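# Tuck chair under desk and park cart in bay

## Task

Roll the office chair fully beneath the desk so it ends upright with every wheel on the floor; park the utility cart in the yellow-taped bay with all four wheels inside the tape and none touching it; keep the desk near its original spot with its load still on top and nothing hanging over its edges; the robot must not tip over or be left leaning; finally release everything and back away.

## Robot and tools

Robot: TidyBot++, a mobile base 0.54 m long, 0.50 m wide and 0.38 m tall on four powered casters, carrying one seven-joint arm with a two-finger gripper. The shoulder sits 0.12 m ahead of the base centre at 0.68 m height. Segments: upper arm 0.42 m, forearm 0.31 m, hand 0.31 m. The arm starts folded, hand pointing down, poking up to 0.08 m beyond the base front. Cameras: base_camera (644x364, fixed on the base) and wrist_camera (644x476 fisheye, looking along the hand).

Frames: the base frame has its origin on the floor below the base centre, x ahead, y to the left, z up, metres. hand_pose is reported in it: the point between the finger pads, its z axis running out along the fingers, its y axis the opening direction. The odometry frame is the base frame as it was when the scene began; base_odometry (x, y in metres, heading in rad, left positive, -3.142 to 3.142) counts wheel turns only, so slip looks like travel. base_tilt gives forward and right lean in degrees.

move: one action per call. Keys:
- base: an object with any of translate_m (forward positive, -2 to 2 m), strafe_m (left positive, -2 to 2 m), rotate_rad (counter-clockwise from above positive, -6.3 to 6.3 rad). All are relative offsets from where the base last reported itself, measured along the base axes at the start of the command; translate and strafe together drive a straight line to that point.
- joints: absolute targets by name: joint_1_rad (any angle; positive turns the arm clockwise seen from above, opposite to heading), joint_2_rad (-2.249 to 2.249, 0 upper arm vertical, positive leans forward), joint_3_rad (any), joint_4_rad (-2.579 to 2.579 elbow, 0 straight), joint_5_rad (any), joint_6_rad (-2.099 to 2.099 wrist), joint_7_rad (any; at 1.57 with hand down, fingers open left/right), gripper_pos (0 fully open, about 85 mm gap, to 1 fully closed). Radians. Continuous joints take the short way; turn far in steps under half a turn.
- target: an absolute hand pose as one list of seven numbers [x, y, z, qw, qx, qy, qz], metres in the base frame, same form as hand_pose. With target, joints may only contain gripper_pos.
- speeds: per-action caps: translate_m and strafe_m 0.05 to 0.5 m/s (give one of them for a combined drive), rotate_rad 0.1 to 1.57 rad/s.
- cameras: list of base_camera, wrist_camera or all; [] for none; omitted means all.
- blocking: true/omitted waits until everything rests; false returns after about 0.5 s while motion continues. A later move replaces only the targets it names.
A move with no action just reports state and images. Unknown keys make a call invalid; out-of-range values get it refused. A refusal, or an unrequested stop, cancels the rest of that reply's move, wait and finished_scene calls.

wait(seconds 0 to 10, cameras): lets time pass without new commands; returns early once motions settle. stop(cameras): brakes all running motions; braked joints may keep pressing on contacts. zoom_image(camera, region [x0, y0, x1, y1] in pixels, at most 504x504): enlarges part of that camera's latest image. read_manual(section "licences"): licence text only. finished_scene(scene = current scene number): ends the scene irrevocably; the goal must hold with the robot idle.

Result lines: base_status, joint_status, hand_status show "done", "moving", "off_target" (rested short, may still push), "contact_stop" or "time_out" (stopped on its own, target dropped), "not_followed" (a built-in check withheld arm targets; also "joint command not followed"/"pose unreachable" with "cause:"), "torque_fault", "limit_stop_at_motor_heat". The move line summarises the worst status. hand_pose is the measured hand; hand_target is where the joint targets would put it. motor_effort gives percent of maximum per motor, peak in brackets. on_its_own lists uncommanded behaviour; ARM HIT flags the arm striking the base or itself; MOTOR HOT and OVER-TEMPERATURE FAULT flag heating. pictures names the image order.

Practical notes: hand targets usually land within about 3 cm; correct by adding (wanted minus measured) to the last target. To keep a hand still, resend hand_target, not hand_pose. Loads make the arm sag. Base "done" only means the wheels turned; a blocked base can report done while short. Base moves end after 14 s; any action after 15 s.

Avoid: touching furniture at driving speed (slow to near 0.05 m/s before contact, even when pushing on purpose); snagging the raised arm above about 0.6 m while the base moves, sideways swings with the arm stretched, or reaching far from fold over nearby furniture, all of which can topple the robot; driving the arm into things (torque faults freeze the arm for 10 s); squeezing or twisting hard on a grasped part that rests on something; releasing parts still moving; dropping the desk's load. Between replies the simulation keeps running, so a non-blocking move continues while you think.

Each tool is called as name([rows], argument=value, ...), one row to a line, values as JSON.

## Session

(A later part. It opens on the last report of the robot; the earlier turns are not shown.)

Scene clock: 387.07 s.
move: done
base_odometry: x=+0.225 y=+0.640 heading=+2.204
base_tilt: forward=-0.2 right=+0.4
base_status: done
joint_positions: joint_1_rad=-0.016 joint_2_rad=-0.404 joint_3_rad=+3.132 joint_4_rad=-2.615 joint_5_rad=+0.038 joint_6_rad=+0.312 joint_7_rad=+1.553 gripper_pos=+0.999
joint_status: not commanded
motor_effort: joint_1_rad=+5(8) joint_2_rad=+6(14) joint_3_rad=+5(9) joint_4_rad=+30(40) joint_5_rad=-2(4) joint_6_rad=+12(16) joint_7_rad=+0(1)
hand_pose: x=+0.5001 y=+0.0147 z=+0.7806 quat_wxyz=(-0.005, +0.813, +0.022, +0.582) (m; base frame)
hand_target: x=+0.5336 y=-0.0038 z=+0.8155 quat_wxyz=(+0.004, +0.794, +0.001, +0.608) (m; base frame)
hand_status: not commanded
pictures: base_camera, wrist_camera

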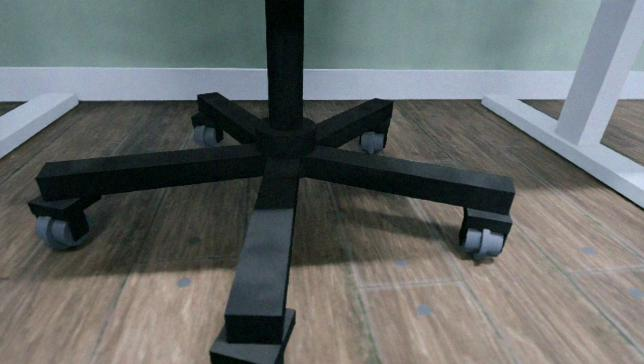

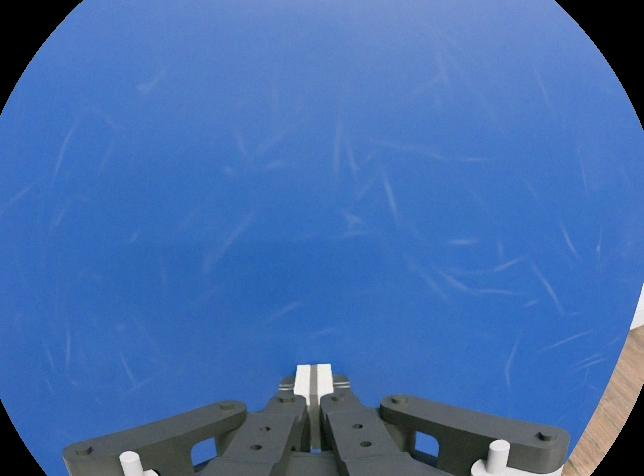

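move(base={"translate_m":0.05}, speeds={"translate_m":0.05})

move(base={"translate_m":-0.35,"strafe_m":-0.3})

Scene clock: 393.50 s.
move: time_out
base_odometry: x=+0.197 y=+0.678 heading=+2.207
base_tilt: forward=-0.2 right=+0.4
base_status: translate_m time_out (by the wheels' count: +0.047 of +0.050)
joint_positions: joint_1_rad=-0.016 joint_2_rad=-0.464 joint_3_rad=+3.131 joint_4_rad=-2.656 joint_5_rad=+0.038 joint_6_rad=+0.312 joint_7_rad=+1.553 gripper_pos=+0.999
joint_status: not commanded
motor_effort: joint_1_rad=+5(7) joint_2_rad=+20(24) joint_3_rad=+5(8) joint_4_rad=+37(45) joint_5_rad=-3(4) joint_6_rad=+13(17) joint_7_rad=+0(1)
hand_pose: x=+0.4824 y=+0.0148 z=+0.7800 quat_wxyz=(-0.005, +0.807, +0.023, +0.589) (m; base frame)
hand_target: x=+0.5336 y=-0.0038 z=+0.8155 quat_wxyz=(+0.004, +0.794, +0.001, +0.608) (m; base frame)
hand_status: not commanded
pictures: base_camera, wrist_camera

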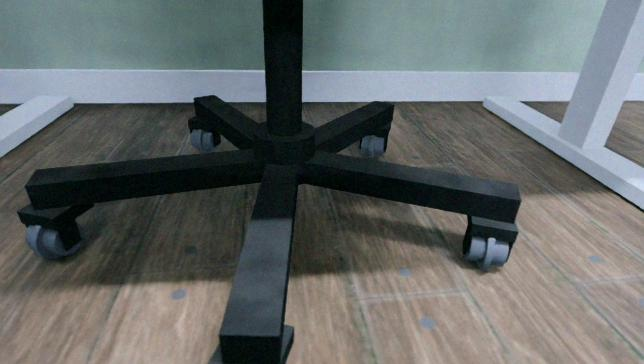

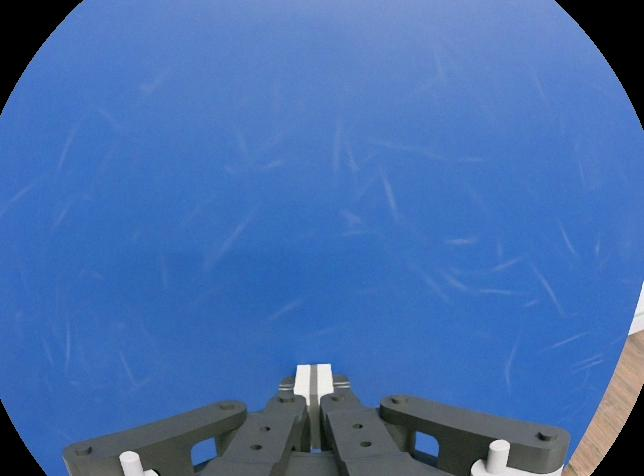

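not run: a stop that you did not command came earlier in this reply.

Firmly against the desk. Back off.

move(base={"translate_m":-0.4,"strafe_m":-0.1})

move(base={"rotate_rad":-2.2})

Scene clock: 400.57 s.
move: done
base_odometry: x=+0.516 y=+0.416 heading=+2.207
base_tilt: forward=+0.0 right=+0.4
base_status: done
joint_positions: joint_1_rad=-0.004 joint_2_rad=-0.348 joint_3_rad=+3.160 joint_4_rad=-2.540 joint_5_rad=+0.038 joint_6_rad=+0.326 joint_7_rad=+1.553 gripper_pos=+0.999
joint_status: not commanded
motor_effort: joint_1_rad=+0(7) joint_2_rad=-6(21) joint_3_rad=+0(8) joint_4_rad=+18(37) joint_5_rad=+0(4) joint_6_rad=+8(13) joint_7_rad=+1(1)
hand_pose: x=+0.5290 y=-0.0010 z=+0.8038 quat_wxyz=(+0.002, +0.803, +0.004, +0.595) (m; base frame)
hand_target: x=+0.5336 y=-0.0038 z=+0.8155 quat_wxyz=(+0.004, +0.794, +0.001, +0.608) (m; base frame)
hand_status: not commanded
pictures: base_camera, wrist_camera

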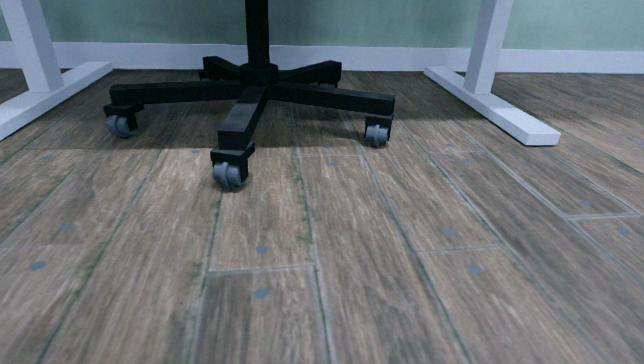

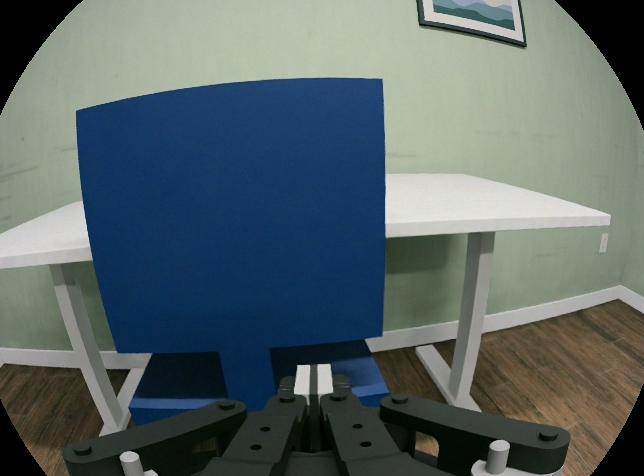

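Scene clock: 403.27 s.
move: done
base_odometry: x=+0.515 y=+0.416 heading=+0.008
base_tilt: forward=-0.1 right=+0.4
base_status: done
joint_positions: joint_1_rad=-0.004 joint_2_rad=-0.348 joint_3_rad=+3.160 joint_4_rad=-2.540 joint_5_rad=+0.038 joint_6_rad=+0.326 joint_7_rad=+1.553 gripper_pos=+0.999
joint_status: not commanded
motor_effort: joint_1_rad=+0(1) joint_2_rad=-5(8) joint_3_rad=+0(1) joint_4_rad=+19(19) joint_5_rad=+0(1) joint_6_rad=+7(9) joint_7_rad=+0(1)
hand_pose: x=+0.5290 y=-0.0011 z=+0.8038 quat_wxyz=(+0.002, +0.803, +0.004, +0.595) (m; base frame)
hand_target: x=+0.5336 y=-0.0038 z=+0.8155 quat_wxyz=(+0.004, +0.794, +0.001, +0.608) (m; base frame)
hand_status: not commanded
pictures: base_camera, wrist_camera

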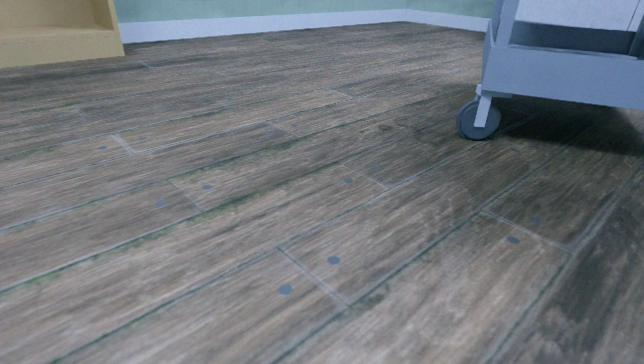

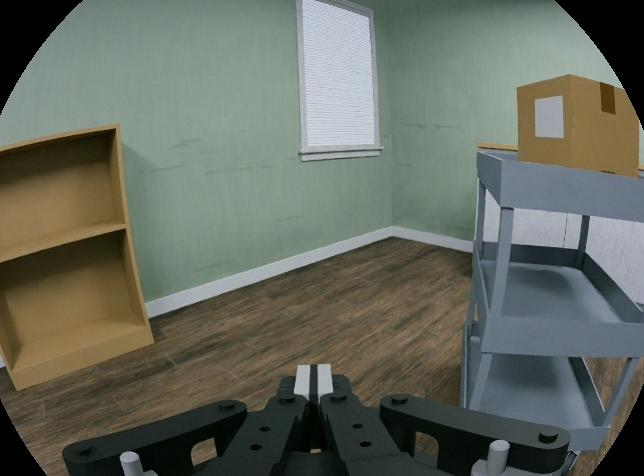

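move(base={"translate_m":1.0,"strafe_m":0.65}, cameras=[])

move(base={"translate_m":0.85,"strafe_m":-0.6,"rotate_rad":3.63})

Scene clock: 423.57 s.
move: done
base_odometry: x=+1.510 y=+1.074 heading=+0.007
base_tilt: forward=-0.1 right=+0.4
base_status: done
joint_positions: joint_1_rad=-0.004 joint_2_rad=-0.348 joint_3_rad=+3.160 joint_4_rad=-2.540 joint_5_rad=+0.038 joint_6_rad=+0.326 joint_7_rad=+1.553 gripper_pos=+0.999
joint_status: not commanded
motor_effort: joint_1_rad=+0(1) joint_2_rad=-6(8) joint_3_rad=+0(1) joint_4_rad=+19(20) joint_5_rad=+0(1) joint_6_rad=+8(9) joint_7_rad=+1(1)
hand_pose: x=+0.5290 y=-0.0011 z=+0.8037 quat_wxyz=(+0.002, +0.804, +0.004, +0.595) (m; base frame)
hand_target: x=+0.5336 y=-0.0038 z=+0.8155 quat_wxyz=(+0.004, +0.794, +0.001, +0.608) (m; base frame)
hand_status: not commanded
pictures: none
No camera images: "cameras" was empty.

Scene clock: 428.07 s.
move: done
base_odometry: x=+2.365 y=+0.480 heading=-2.647
base_tilt: forward=-0.1 right=+0.4
base_status: done
joint_positions: joint_1_rad=-0.004 joint_2_rad=-0.349 joint_3_rad=+3.160 joint_4_rad=-2.540 joint_5_rad=+0.038 joint_6_rad=+0.326 joint_7_rad=+1.553 gripper_pos=+0.999
joint_status: not commanded
motor_effort: joint_1_rad=+0(1) joint_2_rad=-6(8) joint_3_rad=+0(2) joint_4_rad=+19(20) joint_5_rad=+0(1) joint_6_rad=+7(9) joint_7_rad=+1(1)
hand_pose: x=+0.5290 y=-0.0011 z=+0.8039 quat_wxyz=(+0.002, +0.803, +0.004, +0.595) (m; base frame)
hand_target: x=+0.5336 y=-0.0038 z=+0.8155 quat_wxyz=(+0.004, +0.794, +0.001, +0.608) (m; base frame)
hand_status: not commanded
pictures: base_camera, wrist_camera

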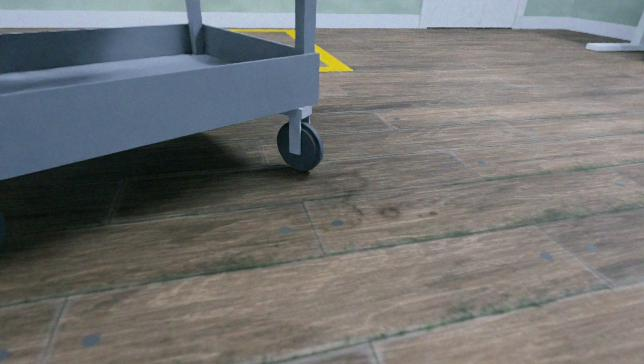

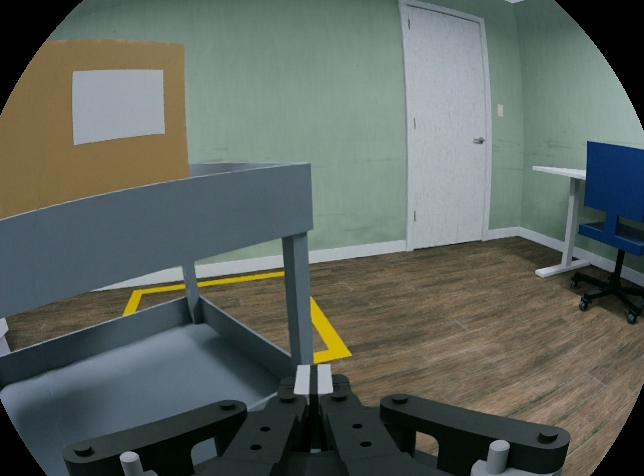

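move(joints={"joint_1_rad":3.0,"joint_2_rad":-0.05}, cameras=[])

move(base={"translate_m":0.3,"strafe_m":0.1,"rotate_rad":0.45}, speeds={"translate_m":0.2}, cameras=["base_camera"])

Scene clock: 483.07 s.
move: done
base_odometry: x=+2.365 y=+0.480 heading=-2.647
base_tilt: forward=-0.1 right=+0.5
base_status: not commanded
joint_positions: joint_1_rad=+2.977 joint_2_rad=-0.067 joint_3_rad=+3.160 joint_4_rad=-2.540 joint_5_rad=+0.038 joint_6_rad=+0.326 joint_7_rad=+1.553 gripper_pos=+0.999
joint_status: all done
motor_effort: joint_1_rad=+0(2) joint_2_rad=-13(13) joint_3_rad=+0(1) joint_4_rad=+15(19) joint_5_rad=+0(1) joint_6_rad=+7(9) joint_7_rad=+1(1)
hand_pose: x=-0.3034 y=-0.0672 z=+0.6851 quat_wxyz=(+0.475, +0.075, -0.876, +0.036) (m; base frame)
hand_target: x=-0.3127 y=-0.0577 z=+0.6881 quat_wxyz=(+0.483, +0.064, -0.873, +0.031) (m; base frame)
hand_status: not commanded
pictures: none
No camera images: "cameras" was empty.

Scene clock: 485.30 s.
move: done
base_odometry: x=+2.148 y=+0.249 heading=-2.196
base_tilt: forward=-0.1 right=+0.5
base_status: done
joint_positions: joint_1_rad=+2.979 joint_2_rad=-0.057 joint_3_rad=+3.160 joint_4_rad=-2.540 joint_5_rad=+0.038 joint_6_rad=+0.326 joint_7_rad=+1.553 gripper_pos=+0.999
joint_status: not commanded
motor_effort: joint_1_rad=+0(1) joint_2_rad=-12(15) joint_3_rad=-1(1) joint_4_rad=+15(16) joint_5_rad=+0(1) joint_6_rad=+7(8) joint_7_rad=+1(1)
hand_pose: x=-0.3036 y=-0.0665 z=+0.6807 quat_wxyz=(+0.471, +0.074, -0.878, +0.035) (m; base frame)
hand_target: x=-0.3127 y=-0.0577 z=+0.6881 quat_wxyz=(+0.483, +0.064, -0.873, +0.031) (m; base frame)
hand_status: not commanded
pictures: base_camera

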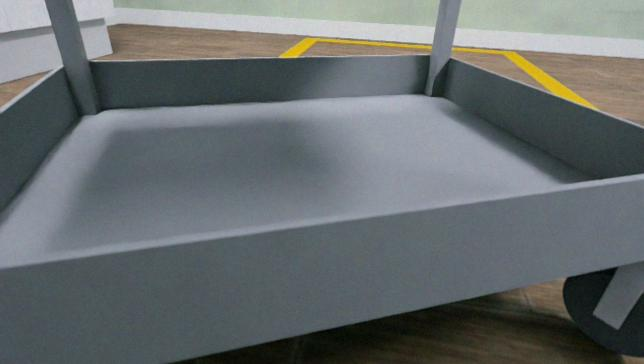

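move(base={"strafe_m":0.13,"rotate_rad":-0.08}, speeds={"strafe_m":0.1}, cameras=[])

move(base={"translate_m":0.4}, speeds={"translate_m":0.08}, cameras=["base_camera"])

Scene clock: 505.03 s.
move: done
base_odometry: x=+2.254 y=+0.173 heading=-2.277
base_tilt: forward=-0.1 right=+0.4
base_status: done
joint_positions: joint_1_rad=+2.984 joint_2_rad=-0.057 joint_3_rad=+3.161 joint_4_rad=-2.540 joint_5_rad=+0.038 joint_6_rad=+0.326 joint_7_rad=+1.553 gripper_pos=+0.999
joint_status: not commanded
motor_effort: joint_1_rad=+0(2) joint_2_rad=-13(14) joint_3_rad=+0(2) joint_4_rad=+15(15) joint_5_rad=+0(1) joint_6_rad=+7(8) joint_7_rad=+1(1)
hand_pose: x=-0.3040 y=-0.0640 z=+0.6807 quat_wxyz=(+0.471, +0.072, -0.879, +0.034) (m; base frame)
hand_target: x=-0.3127 y=-0.0577 z=+0.6881 quat_wxyz=(+0.483, +0.064, -0.873, +0.031) (m; base frame)
hand_status: not commanded
pictures: none
No camera images: "cameras" was empty.

Scene clock: 510.50 s.
move: done
base_odometry: x=+1.994 y=-0.131 heading=-2.277
base_tilt: forward=-0.1 right=+0.4
base_status: done
joint_positions: joint_1_rad=+2.984 joint_2_rad=-0.055 joint_3_rad=+3.161 joint_4_rad=-2.540 joint_5_rad=+0.038 joint_6_rad=+0.326 joint_7_rad=+1.553 gripper_pos=+0.999
joint_status: not commanded
motor_effort: joint_1_rad=+0(1) joint_2_rad=-12(15) joint_3_rad=+0(1) joint_4_rad=+15(16) joint_5_rad=+0(1) joint_6_rad=+7(8) joint_7_rad=+0(1)
hand_pose: x=-0.3040 y=-0.0640 z=+0.6799 quat_wxyz=(+0.470, +0.072, -0.879, +0.034) (m; base frame)
hand_target: x=-0.3127 y=-0.0577 z=+0.6881 quat_wxyz=(+0.483, +0.064, -0.873, +0.031) (m; base frame)
hand_status: not commanded
pictures: base_camera

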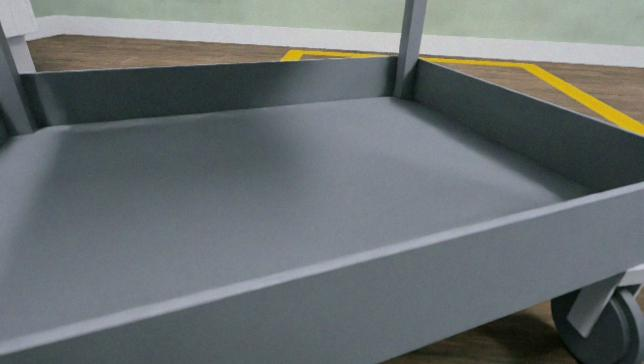

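move(base={"translate_m":0.35}, speeds={"translate_m":0.1}, cameras=["base_camera"])

Scene clock: 518.47 s.
move: done
base_odometry: x=+1.767 y=-0.398 heading=-2.277
base_tilt: forward=-0.1 right=+0.4
base_status: done
joint_positions: joint_1_rad=+2.984 joint_2_rad=-0.053 joint_3_rad=+3.161 joint_4_rad=-2.540 joint_5_rad=+0.038 joint_6_rad=+0.326 joint_7_rad=+1.553 gripper_pos=+0.999
joint_status: not commanded
motor_effort: joint_1_rad=+0(1) joint_2_rad=-12(16) joint_3_rad=+0(1) joint_4_rad=+15(16) joint_5_rad=+0(1) joint_6_rad=+7(8) joint_7_rad=+0(1)
hand_pose: x=-0.3041 y=-0.0640 z=+0.6792 quat_wxyz=(+0.469, +0.072, -0.879, +0.034) (m; base frame)
hand_target: x=-0.3127 y=-0.0577 z=+0.6881 quat_wxyz=(+0.483, +0.064, -0.873, +0.031) (m; base frame)
hand_status: not commanded
pictures: base_camera

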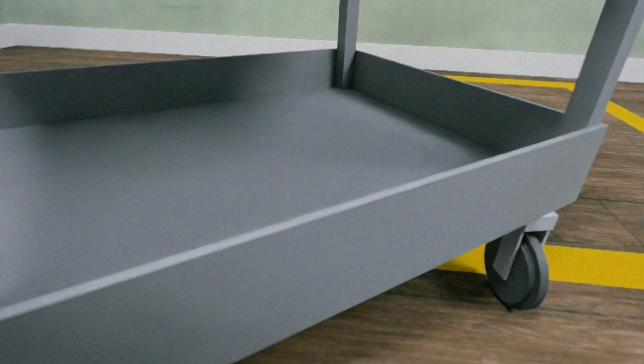

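move(base={"translate_m":-0.19,"strafe_m":-0.14,"rotate_rad":0.38}, speeds={"translate_m":0.2}, cameras=["base_camera"])

move(base={"translate_m":0.3}, speeds={"translate_m":0.1}, cameras=["base_camera"])

Scene clock: 544.53 s.
move: done
base_odometry: x=+1.784 y=-0.162 heading=-1.896
base_tilt: forward=-0.1 right=+0.4
base_status: done
joint_positions: joint_1_rad=+2.985 joint_2_rad=-0.052 joint_3_rad=+3.161 joint_4_rad=-2.540 joint_5_rad=+0.038 joint_6_rad=+0.326 joint_7_rad=+1.553 gripper_pos=+0.999
joint_status: not commanded
motor_effort: joint_1_rad=+0(1) joint_2_rad=-12(15) joint_3_rad=+0(1) joint_4_rad=+15(16) joint_5_rad=+0(1) joint_6_rad=+7(8) joint_7_rad=+0(1)
hand_pose: x=-0.3042 y=-0.0635 z=+0.6787 quat_wxyz=(+0.469, +0.071, -0.880, +0.034) (m; base frame)
hand_target: x=-0.3127 y=-0.0577 z=+0.6881 quat_wxyz=(+0.483, +0.064, -0.873, +0.031) (m; base frame)
hand_status: not commanded
pictures: base_camera

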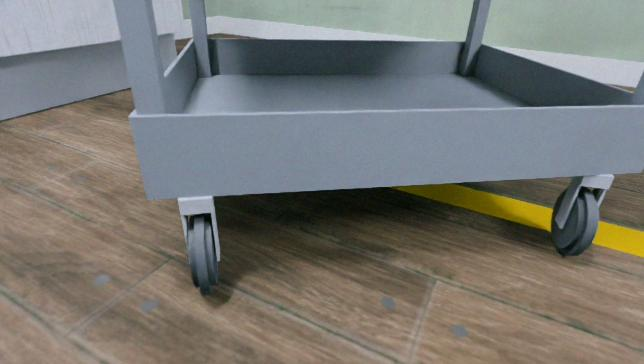

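Scene clock: 548.10 s.
move: done
base_odometry: x=+1.688 y=-0.446 heading=-1.896
base_tilt: forward=-0.5 right=+0.4
base_status: done
joint_positions: joint_1_rad=+2.985 joint_2_rad=-0.052 joint_3_rad=+3.161 joint_4_rad=-2.540 joint_5_rad=+0.038 joint_6_rad=+0.326 joint_7_rad=+1.553 gripper_pos=+0.999
joint_status: not commanded
motor_effort: joint_1_rad=+1(1) joint_2_rad=-14(15) joint_3_rad=+0(2) joint_4_rad=+14(16) joint_5_rad=+0(1) joint_6_rad=+7(8) joint_7_rad=+0(1)
hand_pose: x=-0.3042 y=-0.0635 z=+0.6786 quat_wxyz=(+0.469, +0.071, -0.880, +0.034) (m; base frame)
hand_target: x=-0.3127 y=-0.0577 z=+0.6881 quat_wxyz=(+0.483, +0.064, -0.873, +0.031) (m; base frame)
hand_status: not commanded
pictures: base_camera

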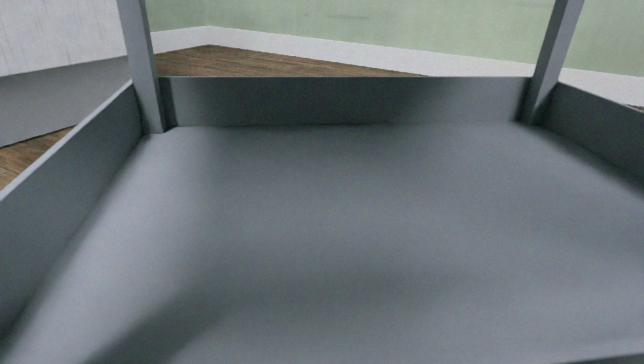

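move(base={"translate_m":-0.2}, joints={"joint_1_rad":1.6}, cameras=[])

move(base={"strafe_m":0.62}, cameras=[])

move(base={"rotate_rad":-1.5})

Scene clock: 597.43 s.
move: done
base_odometry: x=+1.752 y=-0.256 heading=-1.896
base_tilt: forward=-0.1 right=+0.4
base_status: done
joint_positions: joint_1_rad=+1.623 joint_2_rad=-0.049 joint_3_rad=+3.162 joint_4_rad=-2.540 joint_5_rad=+0.038 joint_6_rad=+0.326 joint_7_rad=+1.553 gripper_pos=+0.999
joint_status: all done
motor_effort: joint_1_rad=+0(2) joint_2_rad=-13(15) joint_3_rad=+0(2) joint_4_rad=+15(17) joint_5_rad=+0(1) joint_6_rad=+7(8) joint_7_rad=+0(1)
hand_pose: x=+0.0935 y=-0.4273 z=+0.6776 quat_wxyz=(+0.342, +0.610, -0.639, +0.321) (m; base frame)
hand_target: x=+0.1024 y=-0.4353 z=+0.6881 quat_wxyz=(+0.349, +0.611, -0.627, +0.335) (m; base frame)
hand_status: not commanded
pictures: none
No camera images: "cameras" was empty.

Scene clock: 599.97 s.
move: done
base_odometry: x=+2.340 y=-0.454 heading=-1.896
base_tilt: forward=-0.1 right=+0.4
base_status: done
joint_positions: joint_1_rad=+1.622 joint_2_rad=-0.048 joint_3_rad=+3.162 joint_4_rad=-2.540 joint_5_rad=+0.038 joint_6_rad=+0.326 joint_7_rad=+1.553 gripper_pos=+0.999
joint_status: not commanded
motor_effort: joint_1_rad=+0(1) joint_2_rad=-13(16) joint_3_rad=+0(1) joint_4_rad=+15(16) joint_5_rad=+0(0) joint_6_rad=+7(8) joint_7_rad=+0(1)
hand_pose: x=+0.0939 y=-0.4273 z=+0.6775 quat_wxyz=(+0.342, +0.610, -0.639, +0.321) (m; base frame)
hand_target: x=+0.1024 y=-0.4353 z=+0.6881 quat_wxyz=(+0.349, +0.611, -0.627, +0.335) (m; base frame)
hand_status: not commanded
pictures: none
No camera images: "cameras" was empty.

Scene clock: 602.23 s.
move: done
base_odometry: x=+2.340 y=-0.454 heading=+2.889
base_tilt: forward=-0.1 right=+0.4
base_status: done
joint_positions: joint_1_rad=+1.619 joint_2_rad=-0.048 joint_3_rad=+3.162 joint_4_rad=-2.540 joint_5_rad=+0.038 joint_6_rad=+0.326 joint_7_rad=+1.553 gripper_pos=+0.999
joint_status: not commanded
motor_effort: joint_1_rad=+0(1) joint_2_rad=-13(14) joint_3_rad=+0(1) joint_4_rad=+15(15) joint_5_rad=+0(1) joint_6_rad=+7(8) joint_7_rad=+0(1)
hand_pose: x=+0.0951 y=-0.4274 z=+0.6775 quat_wxyz=(+0.342, +0.611, -0.638, +0.321) (m; base frame)
hand_target: x=+0.1024 y=-0.4353 z=+0.6881 quat_wxyz=(+0.349, +0.611, -0.627, +0.335) (m; base frame)
hand_status: not commanded
pictures: base_camera, wrist_camera

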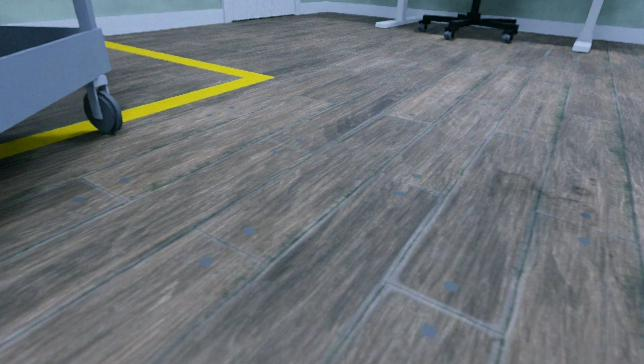

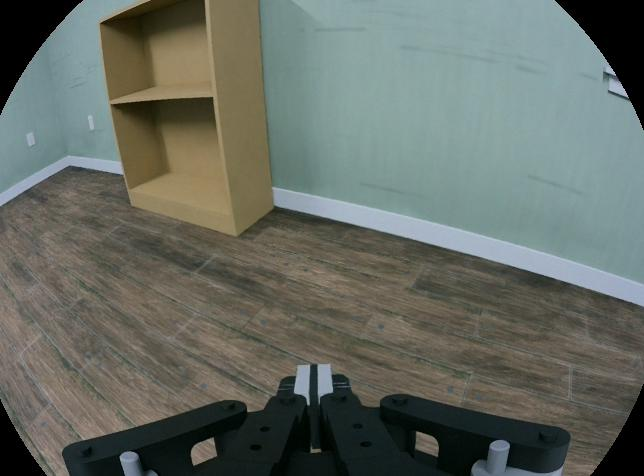

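move(base={"strafe_m":0.5,"rotate_rad":-0.07,"translate_m":-0.03}, speeds={"strafe_m":0.15})

Scene clock: 615.37 s.
move: done
base_odometry: x=+2.244 y=-0.945 heading=+2.818
base_tilt: forward=+0.0 right=+0.5
base_status: done
joint_positions: joint_1_rad=+1.610 joint_2_rad=-0.054 joint_3_rad=+3.161 joint_4_rad=-2.541 joint_5_rad=+0.038 joint_6_rad=+0.326 joint_7_rad=+1.553 gripper_pos=+0.999
joint_status: not commanded
motor_effort: joint_1_rad=+0(5) joint_2_rad=-12(16) joint_3_rad=+0(6) joint_4_rad=+14(19) joint_5_rad=+0(1) joint_6_rad=+7(9) joint_7_rad=+1(1)
hand_pose: x=+0.0992 y=-0.4271 z=+0.6795 quat_wxyz=(+0.342, +0.613, -0.634, +0.324) (m; base frame)
hand_target: x=+0.1024 y=-0.4353 z=+0.6881 quat_wxyz=(+0.349, +0.611, -0.627, +0.335) (m; base frame)
hand_status: not commanded
pictures: base_camera, wrist_camera

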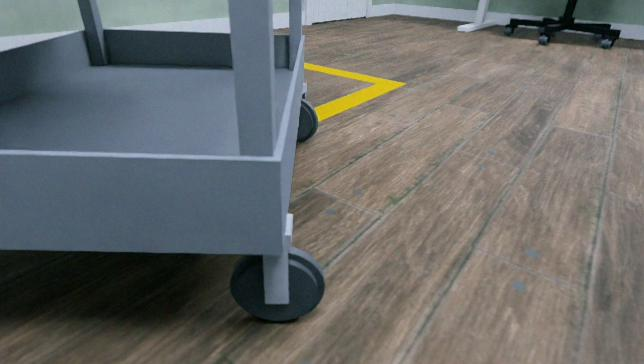

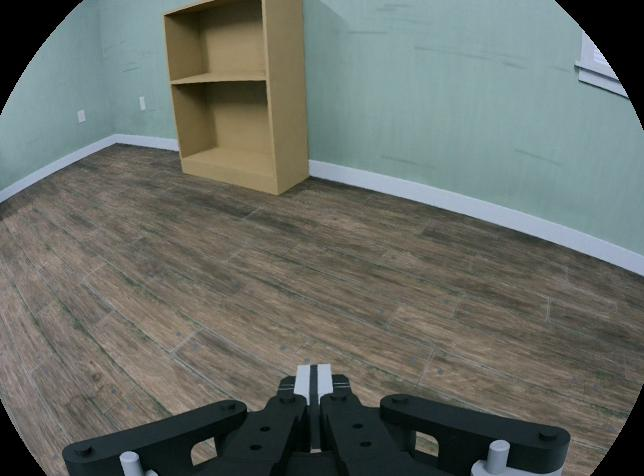

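move(base={"strafe_m":0.14}, speeds={"strafe_m":0.1}, cameras=[])

move(base={"translate_m":0.5}, speeds={"translate_m":0.1}, cameras=["base_camera"])

move(base={"translate_m":-0.25,"strafe_m":-0.4}, cameras=["base_camera"])

Scene clock: 632.00 s.
move: time_out
base_odometry: x=+2.200 y=-1.078 heading=+2.816
base_tilt: forward=+0.0 right=+0.5
base_status: strafe_m time_out (by the wheels' count: +0.139 of +0.140)
joint_positions: joint_1_rad=+1.610 joint_2_rad=-0.054 joint_3_rad=+3.161 joint_4_rad=-2.541 joint_5_rad=+0.038 joint_6_rad=+0.326 joint_7_rad=+1.553 gripper_pos=+0.999
joint_status: not commanded
motor_effort: joint_1_rad=+0(2) joint_2_rad=-12(15) joint_3_rad=+1(2) joint_4_rad=+14(16) joint_5_rad=+0(1) joint_6_rad=+7(8) joint_7_rad=+0(1)
hand_pose: x=+0.0994 y=-0.4271 z=+0.6794 quat_wxyz=(+0.342, +0.613, -0.634, +0.324) (m; base frame)
hand_target: x=+0.1024 y=-0.4353 z=+0.6881 quat_wxyz=(+0.349, +0.611, -0.627, +0.335) (m; base frame)
hand_status: not commanded
pictures: none
No camera images: "cameras" was empty.

not run: a stop that you did not command came earlier in this reply.

not run: a stop that you did not command came earlier in this reply.

move(base={"translate_m":0.5,"strafe_m":-0.01}, speeds={"translate_m":0.1}, cameras=["base_camera"])

move(base={"translate_m":-0.25,"strafe_m":-0.3}, cameras=["base_camera"])

Scene clock: 643.50 s.
move: done
base_odometry: x=+1.729 y=-0.908 heading=+2.816
base_tilt: forward=-0.1 right=+0.5
base_status: done
joint_positions: joint_1_rad=+1.610 joint_2_rad=-0.053 joint_3_rad=+3.162 joint_4_rad=-2.541 joint_5_rad=+0.038 joint_6_rad=+0.326 joint_7_rad=+1.553 gripper_pos=+0.999
joint_status: not commanded
motor_effort: joint_1_rad=+0(2) joint_2_rad=-13(15) joint_3_rad=+0(3) joint_4_rad=+14(16) joint_5_rad=+0(1) joint_6_rad=+7(8) joint_7_rad=+0(1)
hand_pose: x=+0.0989 y=-0.4271 z=+0.6791 quat_wxyz=(+0.341, +0.613, -0.634, +0.324) (m; base frame)
hand_target: x=+0.1024 y=-0.4353 z=+0.6881 quat_wxyz=(+0.349, +0.611, -0.627, +0.335) (m; base frame)
hand_status: not commanded
pictures: base_camera

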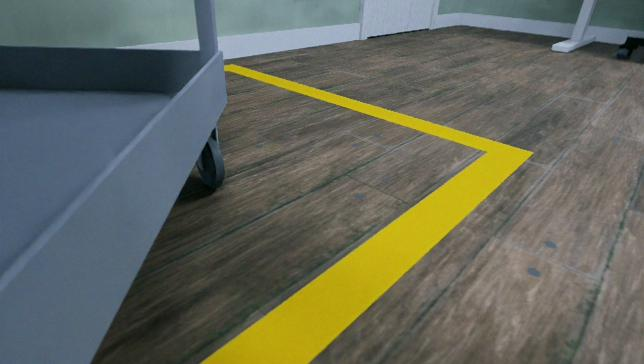

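Scene clock: 645.50 s.
move: done
base_odometry: x=+2.062 y=-0.704 heading=+2.816
base_tilt: forward=-0.1 right=+0.5
base_status: done
joint_positions: joint_1_rad=+1.610 joint_2_rad=-0.051 joint_3_rad=+3.162 joint_4_rad=-2.541 joint_5_rad=+0.038 joint_6_rad=+0.326 joint_7_rad=+1.553 gripper_pos=+0.999
joint_status: not commanded
motor_effort: joint_1_rad=+0(1) joint_2_rad=-12(15) joint_3_rad=+0(1) joint_4_rad=+14(16) joint_5_rad=+0(1) joint_6_rad=+7(8) joint_7_rad=+0(1)
hand_pose: x=+0.0989 y=-0.4271 z=+0.6780 quat_wxyz=(+0.341, +0.614, -0.635, +0.323) (m; base frame)
hand_target: x=+0.1024 y=-0.4353 z=+0.6881 quat_wxyz=(+0.349, +0.611, -0.627, +0.335) (m; base frame)
hand_status: not commanded
pictures: base_camera

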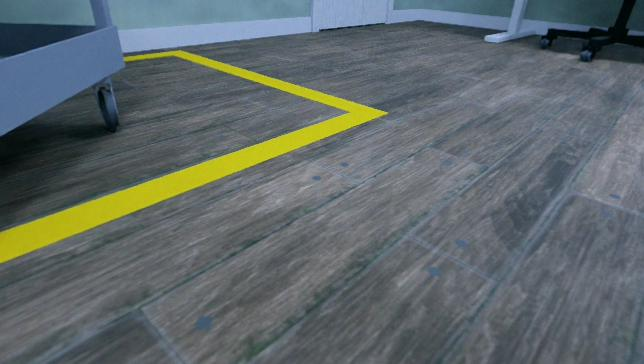

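move(base={"translate_m":-0.1,"strafe_m":-0.15,"rotate_rad":0.65}, joints={"joint_1_rad":0,"joint_2_rad":-0.35})

Scene clock: 655.53 s.
move: done
base_odometry: x=+2.205 y=-0.594 heading=-2.817
base_tilt: forward=-0.1 right=+0.4
base_status: done
joint_positions: joint_1_rad=+0.023 joint_2_rad=-0.333 joint_3_rad=+3.162 joint_4_rad=-2.541 joint_5_rad=+0.038 joint_6_rad=+0.326 joint_7_rad=+1.553 gripper_pos=+0.999
joint_status: all done
motor_effort: joint_1_rad=+0(2) joint_2_rad=-7(15) joint_3_rad=+0(2) joint_4_rad=+18(19) joint_5_rad=+0(1) joint_6_rad=+8(9) joint_7_rad=+0(1)
hand_pose: x=+0.5306 y=-0.0132 z=+0.7973 quat_wxyz=(+0.010, +0.808, -0.008, +0.589) (m; base frame)
hand_target: x=+0.5332 y=-0.0038 z=+0.8166 quat_wxyz=(+0.004, +0.793, +0.001, +0.609) (m; base frame)
hand_status: not commanded
pictures: base_camera, wrist_camera

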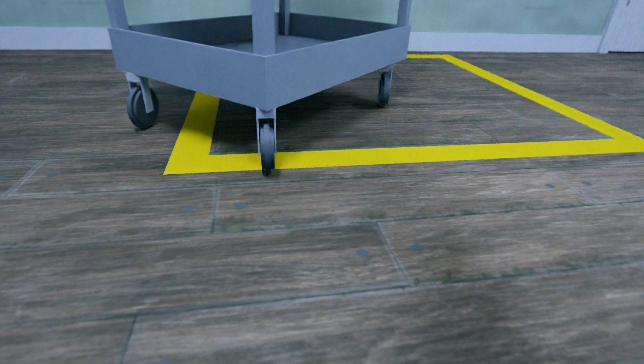

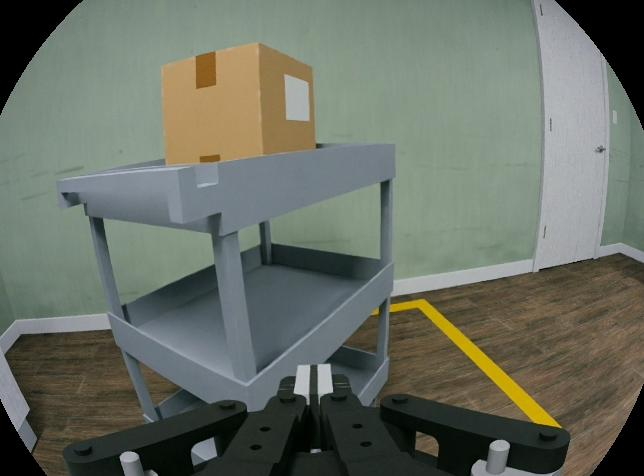

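move(base={"translate_m":0.5,"strafe_m":0.62,"rotate_rad":-0.73}, speeds={"translate_m":0.2}, joints={"joint_1_rad":2.6,"joint_2_rad":-0.05}, cameras=["base_camera"])

Scene clock: 681.97 s.
move: time_out
base_odometry: x=+1.976 y=-1.220 heading=+2.681
base_tilt: forward=-0.1 right=+0.4
base_status: translate_m time_out (by the wheels' count: +0.417 of +0.500); strafe_m time_out (by the wheels' count: +0.521 of +0.620); rotate_rad time_out (by the wheels' count: -0.785 of -0.730)
joint_positions: joint_1_rad=+2.590 joint_2_rad=-0.056 joint_3_rad=+3.165 joint_4_rad=-2.542 joint_5_rad=+0.038 joint_6_rad=+0.327 joint_7_rad=+1.553 gripper_pos=+0.999
joint_status: all done
motor_effort: joint_1_rad=+0(9) joint_2_rad=-13(22) joint_3_rad=-1(11) joint_4_rad=+14(20) joint_5_rad=+0(2) joint_6_rad=+7(9) joint_7_rad=+1(1)
hand_pose: x=-0.2477 y=-0.2196 z=+0.6800 quat_wxyz=(+0.455, +0.240, -0.848, +0.125) (m; base frame)
hand_target: x=-0.2562 y=-0.2212 z=+0.6881 quat_wxyz=(+0.467, +0.236, -0.843, +0.126) (m; base frame)
hand_status: not commanded
pictures: base_camera

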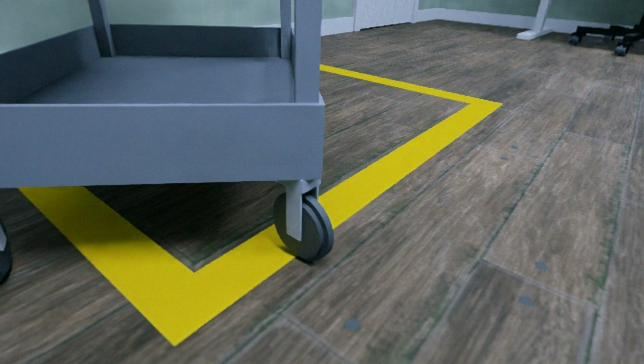

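move(base={"translate_m":0.61,"strafe_m":0.04}, speeds={"translate_m":0.12}, cameras=["base_camera"])

move(base={"translate_m":-0.6,"strafe_m":-0.4}, cameras=[])

move(base={"rotate_rad":0.7}, joints={"joint_1_rad":0,"joint_2_rad":-0.35})

Scene clock: 702.43 s.
move: done
base_odometry: x=+1.412 y=-0.985 heading=+2.681
base_tilt: forward=-0.1 right=+0.4
base_status: done
joint_positions: joint_1_rad=+2.590 joint_2_rad=-0.055 joint_3_rad=+3.165 joint_4_rad=-2.542 joint_5_rad=+0.038 joint_6_rad=+0.327 joint_7_rad=+1.553 gripper_pos=+0.999
joint_status: not commanded
motor_effort: joint_1_rad=+0(1) joint_2_rad=-12(15) joint_3_rad=+0(1) joint_4_rad=+15(16) joint_5_rad=+0(1) joint_6_rad=+6(8) joint_7_rad=+0(1)
hand_pose: x=-0.2477 y=-0.2197 z=+0.6795 quat_wxyz=(+0.455, +0.240, -0.849, +0.124) (m; base frame)
hand_target: x=-0.2562 y=-0.2212 z=+0.6881 quat_wxyz=(+0.467, +0.236, -0.843, +0.126) (m; base frame)
hand_status: not commanded
pictures: base_camera

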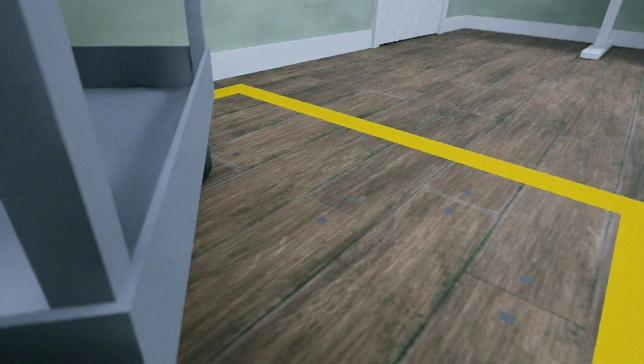

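Scene clock: 705.20 s.
move: done
base_odometry: x=+2.127 y=-0.893 heading=+2.681
base_tilt: forward=-0.1 right=+0.5
base_status: done
joint_positions: joint_1_rad=+2.590 joint_2_rad=-0.054 joint_3_rad=+3.165 joint_4_rad=-2.542 joint_5_rad=+0.038 joint_6_rad=+0.327 joint_7_rad=+1.553 gripper_pos=+0.999
joint_status: not commanded
motor_effort: joint_1_rad=+0(1) joint_2_rad=-13(15) joint_3_rad=+0(1) joint_4_rad=+14(16) joint_5_rad=+0(1) joint_6_rad=+7(8) joint_7_rad=+1(1)
hand_pose: x=-0.2477 y=-0.2197 z=+0.6791 quat_wxyz=(+0.454, +0.240, -0.849, +0.124) (m; base frame)
hand_target: x=-0.2562 y=-0.2212 z=+0.6881 quat_wxyz=(+0.467, +0.236, -0.843, +0.126) (m; base frame)
hand_status: not commanded
pictures: none
No camera images: "cameras" was empty.

Scene clock: 708.73 s.
move: done
base_odometry: x=+2.127 y=-0.893 heading=-2.903
base_tilt: forward=-0.1 right=+0.5
base_status: done
joint_positions: joint_1_rad=+0.023 joint_2_rad=-0.332 joint_3_rad=+3.165 joint_4_rad=-2.542 joint_5_rad=+0.038 joint_6_rad=+0.327 joint_7_rad=+1.553 gripper_pos=+0.999
joint_status: all done
motor_effort: joint_1_rad=+0(2) joint_2_rad=-7(14) joint_3_rad=+0(1) joint_4_rad=+18(19) joint_5_rad=+0(1) joint_6_rad=+8(9) joint_7_rad=+0(1)
hand_pose: x=+0.5305 y=-0.0144 z=+0.7969 quat_wxyz=(+0.011, +0.808, -0.010, +0.589) (m; base frame)
hand_target: x=+0.5332 y=-0.0038 z=+0.8166 quat_wxyz=(+0.004, +0.793, +0.001, +0.609) (m; base frame)
hand_status: not commanded
pictures: base_camera, wrist_camera

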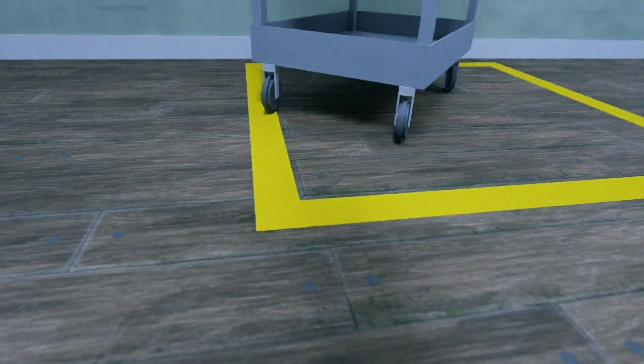

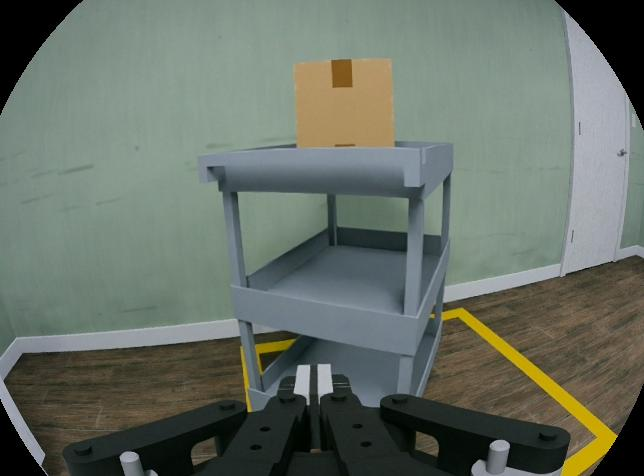

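move(base={"translate_m":0.15,"strafe_m":0.53,"rotate_rad":0.0}, joints={"joint_1_rad":3.0,"joint_2_rad":-0.05}, cameras=[])

move(base={"translate_m":1.4}, speeds={"translate_m":0.3}, cameras=["base_camera"])

move(base={"rotate_rad":-2.11}, cameras=["base_camera"])

Scene clock: 744.37 s.
move: time_out
base_odometry: x=+2.108 y=-1.439 heading=-2.899
base_tilt: forward=-0.1 right=+0.4
base_status: translate_m time_out (by the wheels' count: +0.147 of +0.150); strafe_m time_out (by the wheels' count: +0.525 of +0.530); the other done
joint_positions: joint_1_rad=+2.979 joint_2_rad=-0.062 joint_3_rad=+3.161 joint_4_rad=-2.543 joint_5_rad=+0.038 joint_6_rad=+0.329 joint_7_rad=+1.553 gripper_pos=+0.999
joint_status: all done
motor_effort: joint_1_rad=+0(7) joint_2_rad=-13(19) joint_3_rad=+0(8) joint_4_rad=+14(25) joint_5_rad=+0(2) joint_6_rad=+7(11) joint_7_rad=+0(1)
hand_pose: x=-0.3027 y=-0.0663 z=+0.6824 quat_wxyz=(+0.473, +0.074, -0.877, +0.036) (m; base frame)
hand_target: x=-0.3127 y=-0.0577 z=+0.6881 quat_wxyz=(+0.483, +0.064, -0.873, +0.031) (m; base frame)
hand_status: not commanded
pictures: none
No camera images: "cameras" was empty.

not run: a stop that you did not command came earlier in this reply.

not run: a stop that you did not command came earlier in this reply.

move(base={"strafe_m":-0.06,"rotate_rad":0.3})

Scene clock: 751.97 s.
move: time_out
base_odometry: x=+2.094 y=-1.380 heading=-2.609
base_tilt: forward=-0.1 right=+0.5
base_status: strafe_m time_out (by the wheels' count: -0.060 of -0.060); rotate_rad time_out (by the wheels' count: +0.290 of +0.300)
joint_positions: joint_1_rad=+2.985 joint_2_rad=-0.060 joint_3_rad=+3.160 joint_4_rad=-2.543 joint_5_rad=+0.038 joint_6_rad=+0.329 joint_7_rad=+1.553 gripper_pos=+0.999
joint_status: not commanded
motor_effort: joint_1_rad=+0(3) joint_2_rad=-13(14) joint_3_rad=+0(2) joint_4_rad=+14(16) joint_5_rad=+0(1) joint_6_rad=+7(8) joint_7_rad=+1(1)
hand_pose: x=-0.3031 y=-0.0637 z=+0.6815 quat_wxyz=(+0.472, +0.071, -0.878, +0.034) (m; base frame)
hand_target: x=-0.3127 y=-0.0577 z=+0.6881 quat_wxyz=(+0.483, +0.064, -0.873, +0.031) (m; base frame)
hand_status: not commanded
pictures: base_camera, wrist_camera

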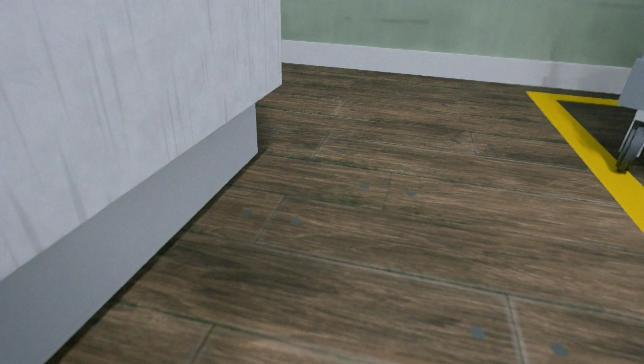

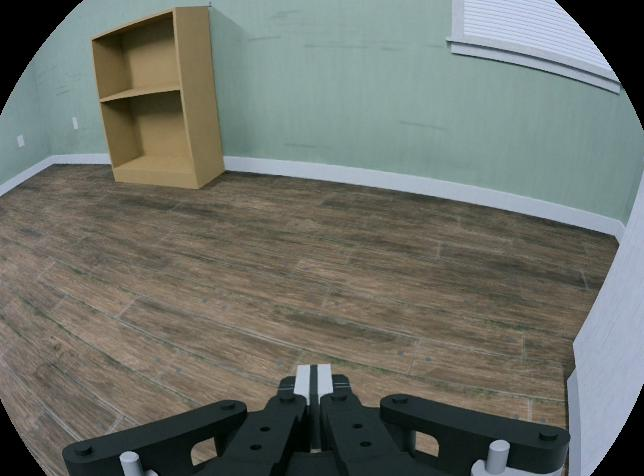

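move(base={"translate_m":0.35,"strafe_m":-0.2,"rotate_rad":-0.1}, speeds={"translate_m":0.2}, cameras=["base_camera"])

Scene clock: 767.40 s.
move: done
base_odometry: x=+1.691 y=-1.386 heading=-2.710
base_tilt: forward=-0.1 right=+0.4
base_status: done
joint_positions: joint_1_rad=+2.985 joint_2_rad=-0.057 joint_3_rad=+3.160 joint_4_rad=-2.543 joint_5_rad=+0.038 joint_6_rad=+0.329 joint_7_rad=+1.553 gripper_pos=+0.999
joint_status: not commanded
motor_effort: joint_1_rad=+0(1) joint_2_rad=-13(14) joint_3_rad=-1(1) joint_4_rad=+15(16) joint_5_rad=+0(1) joint_6_rad=+8(8) joint_7_rad=+0(1)
hand_pose: x=-0.3031 y=-0.0636 z=+0.6803 quat_wxyz=(+0.471, +0.071, -0.879, +0.034) (m; base frame)
hand_target: x=-0.3127 y=-0.0577 z=+0.6881 quat_wxyz=(+0.483, +0.064, -0.873, +0.031) (m; base frame)
hand_status: not commanded
pictures: base_camera

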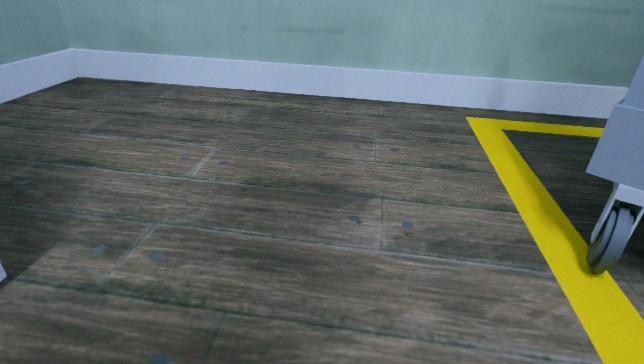

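move(base={"translate_m":0.38}, speeds={"translate_m":0.15})

Scene clock: 793.63 s.
move: done
base_odometry: x=+1.346 y=-1.545 heading=-2.710
base_tilt: forward=-0.1 right=+0.4
base_status: done
joint_positions: joint_1_rad=+2.985 joint_2_rad=-0.055 joint_3_rad=+3.160 joint_4_rad=-2.543 joint_5_rad=+0.038 joint_6_rad=+0.329 joint_7_rad=+1.553 gripper_pos=+0.999
joint_status: not commanded
motor_effort: joint_1_rad=+0(1) joint_2_rad=-12(16) joint_3_rad=+0(1) joint_4_rad=+15(16) joint_5_rad=+0(0) joint_6_rad=+7(8) joint_7_rad=+1(1)
hand_pose: x=-0.3031 y=-0.0636 z=+0.6793 quat_wxyz=(+0.470, +0.071, -0.879, +0.034) (m; base frame)
hand_target: x=-0.3127 y=-0.0577 z=+0.6881 quat_wxyz=(+0.483, +0.064, -0.873, +0.031) (m; base frame)
hand_status: not commanded
pictures: base_camera, wrist_camera

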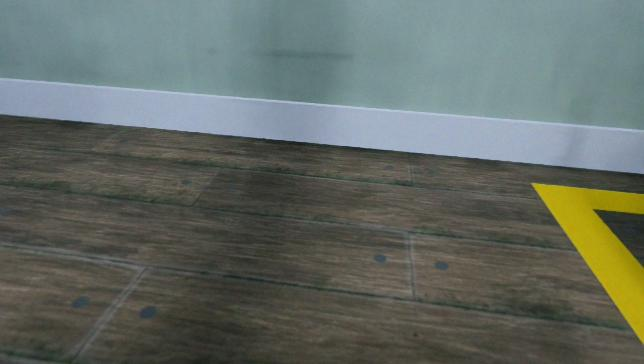

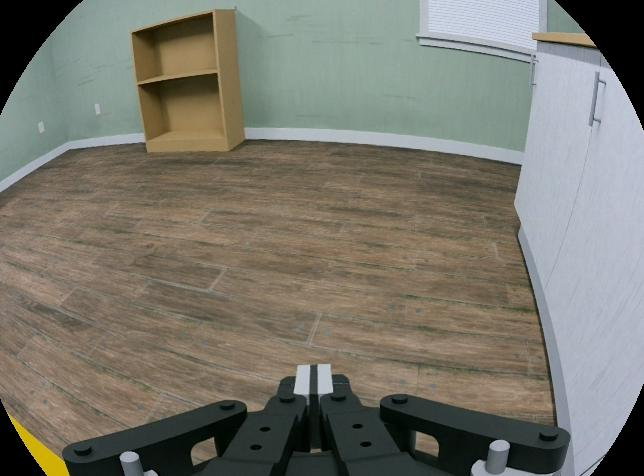

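move(base={"strafe_m":-0.2}, speeds={"strafe_m":0.06})

move(base={"strafe_m":0.18}, speeds={"strafe_m":0.2}, cameras=[])

move(base={"translate_m":-0.9}, speeds={"translate_m":0.25})

Scene clock: 811.07 s.
move: done
base_odometry: x=+1.262 y=-1.363 heading=-2.710
base_tilt: forward=-0.1 right=+0.4
base_status: done
joint_positions: joint_1_rad=+2.986 joint_2_rad=-0.055 joint_3_rad=+3.161 joint_4_rad=-2.543 joint_5_rad=+0.038 joint_6_rad=+0.329 joint_7_rad=+1.553 gripper_pos=+0.999
joint_status: not commanded
motor_effort: joint_1_rad=+0(1) joint_2_rad=-12(14) joint_3_rad=-1(2) joint_4_rad=+14(16) joint_5_rad=+0(1) joint_6_rad=+7(8) joint_7_rad=+1(1)
hand_pose: x=-0.3032 y=-0.0632 z=+0.6793 quat_wxyz=(+0.470, +0.071, -0.879, +0.034) (m; base frame)
hand_target: x=-0.3127 y=-0.0577 z=+0.6881 quat_wxyz=(+0.483, +0.064, -0.873, +0.031) (m; base frame)
hand_status: not commanded
pictures: base_camera, wrist_camera

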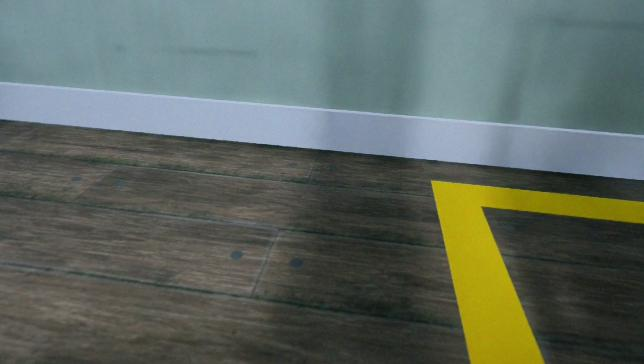

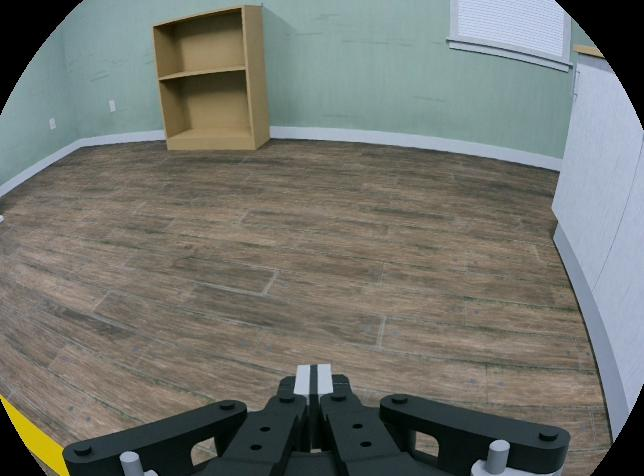

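Scene clock: 812.70 s.
move: done
base_odometry: x=+1.337 y=-1.527 heading=-2.710
base_tilt: forward=-0.1 right=+0.4
base_status: done
joint_positions: joint_1_rad=+2.986 joint_2_rad=-0.055 joint_3_rad=+3.161 joint_4_rad=-2.543 joint_5_rad=+0.038 joint_6_rad=+0.329 joint_7_rad=+1.553 gripper_pos=+0.999
joint_status: not commanded
motor_effort: joint_1_rad=+0(1) joint_2_rad=-12(14) joint_3_rad=+0(2) joint_4_rad=+15(15) joint_5_rad=+0(0) joint_6_rad=+7(8) joint_7_rad=+1(1)
hand_pose: x=-0.3033 y=-0.0629 z=+0.6792 quat_wxyz=(+0.470, +0.071, -0.879, +0.034) (m; base frame)
hand_target: x=-0.3127 y=-0.0577 z=+0.6881 quat_wxyz=(+0.483, +0.064, -0.873, +0.031) (m; base frame)
hand_status: not commanded
pictures: none
No camera images: "cameras" was empty.

Scene clock: 817.10 s.
move: done
base_odometry: x=+2.155 y=-1.150 heading=-2.710
base_tilt: forward=-0.1 right=+0.4
base_status: done
joint_positions: joint_1_rad=+2.986 joint_2_rad=-0.054 joint_3_rad=+3.161 joint_4_rad=-2.543 joint_5_rad=+0.038 joint_6_rad=+0.329 joint_7_rad=+1.553 gripper_pos=+0.999
joint_status: not commanded
motor_effort: joint_1_rad=+0(1) joint_2_rad=-13(14) joint_3_rad=+0(1) joint_4_rad=+14(16) joint_5_rad=+0(0) joint_6_rad=+7(8) joint_7_rad=+1(1)
hand_pose: x=-0.3033 y=-0.0629 z=+0.6787 quat_wxyz=(+0.469, +0.071, -0.879, +0.033) (m; base frame)
hand_target: x=-0.3127 y=-0.0577 z=+0.6881 quat_wxyz=(+0.483, +0.064, -0.873, +0.031) (m; base frame)
hand_status: not commanded
pictures: base_camera, wrist_camera

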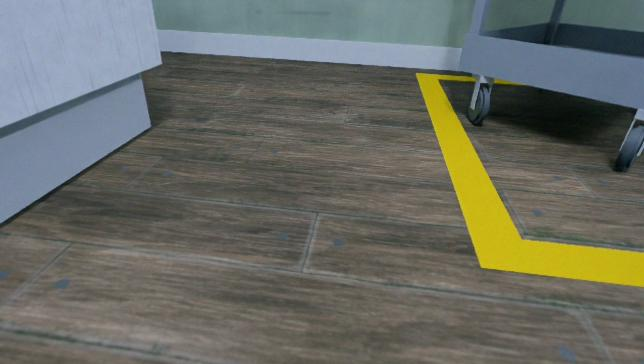

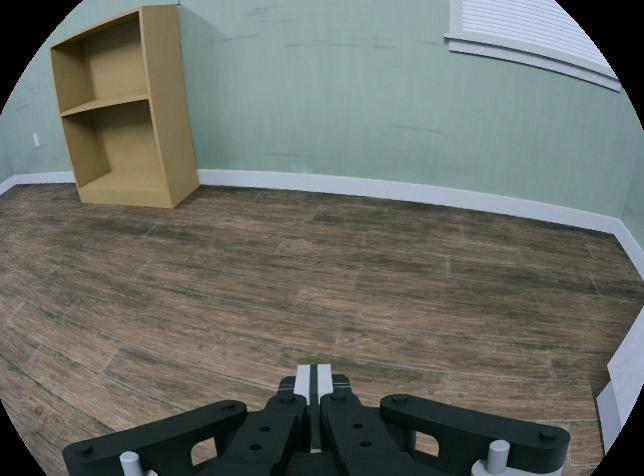

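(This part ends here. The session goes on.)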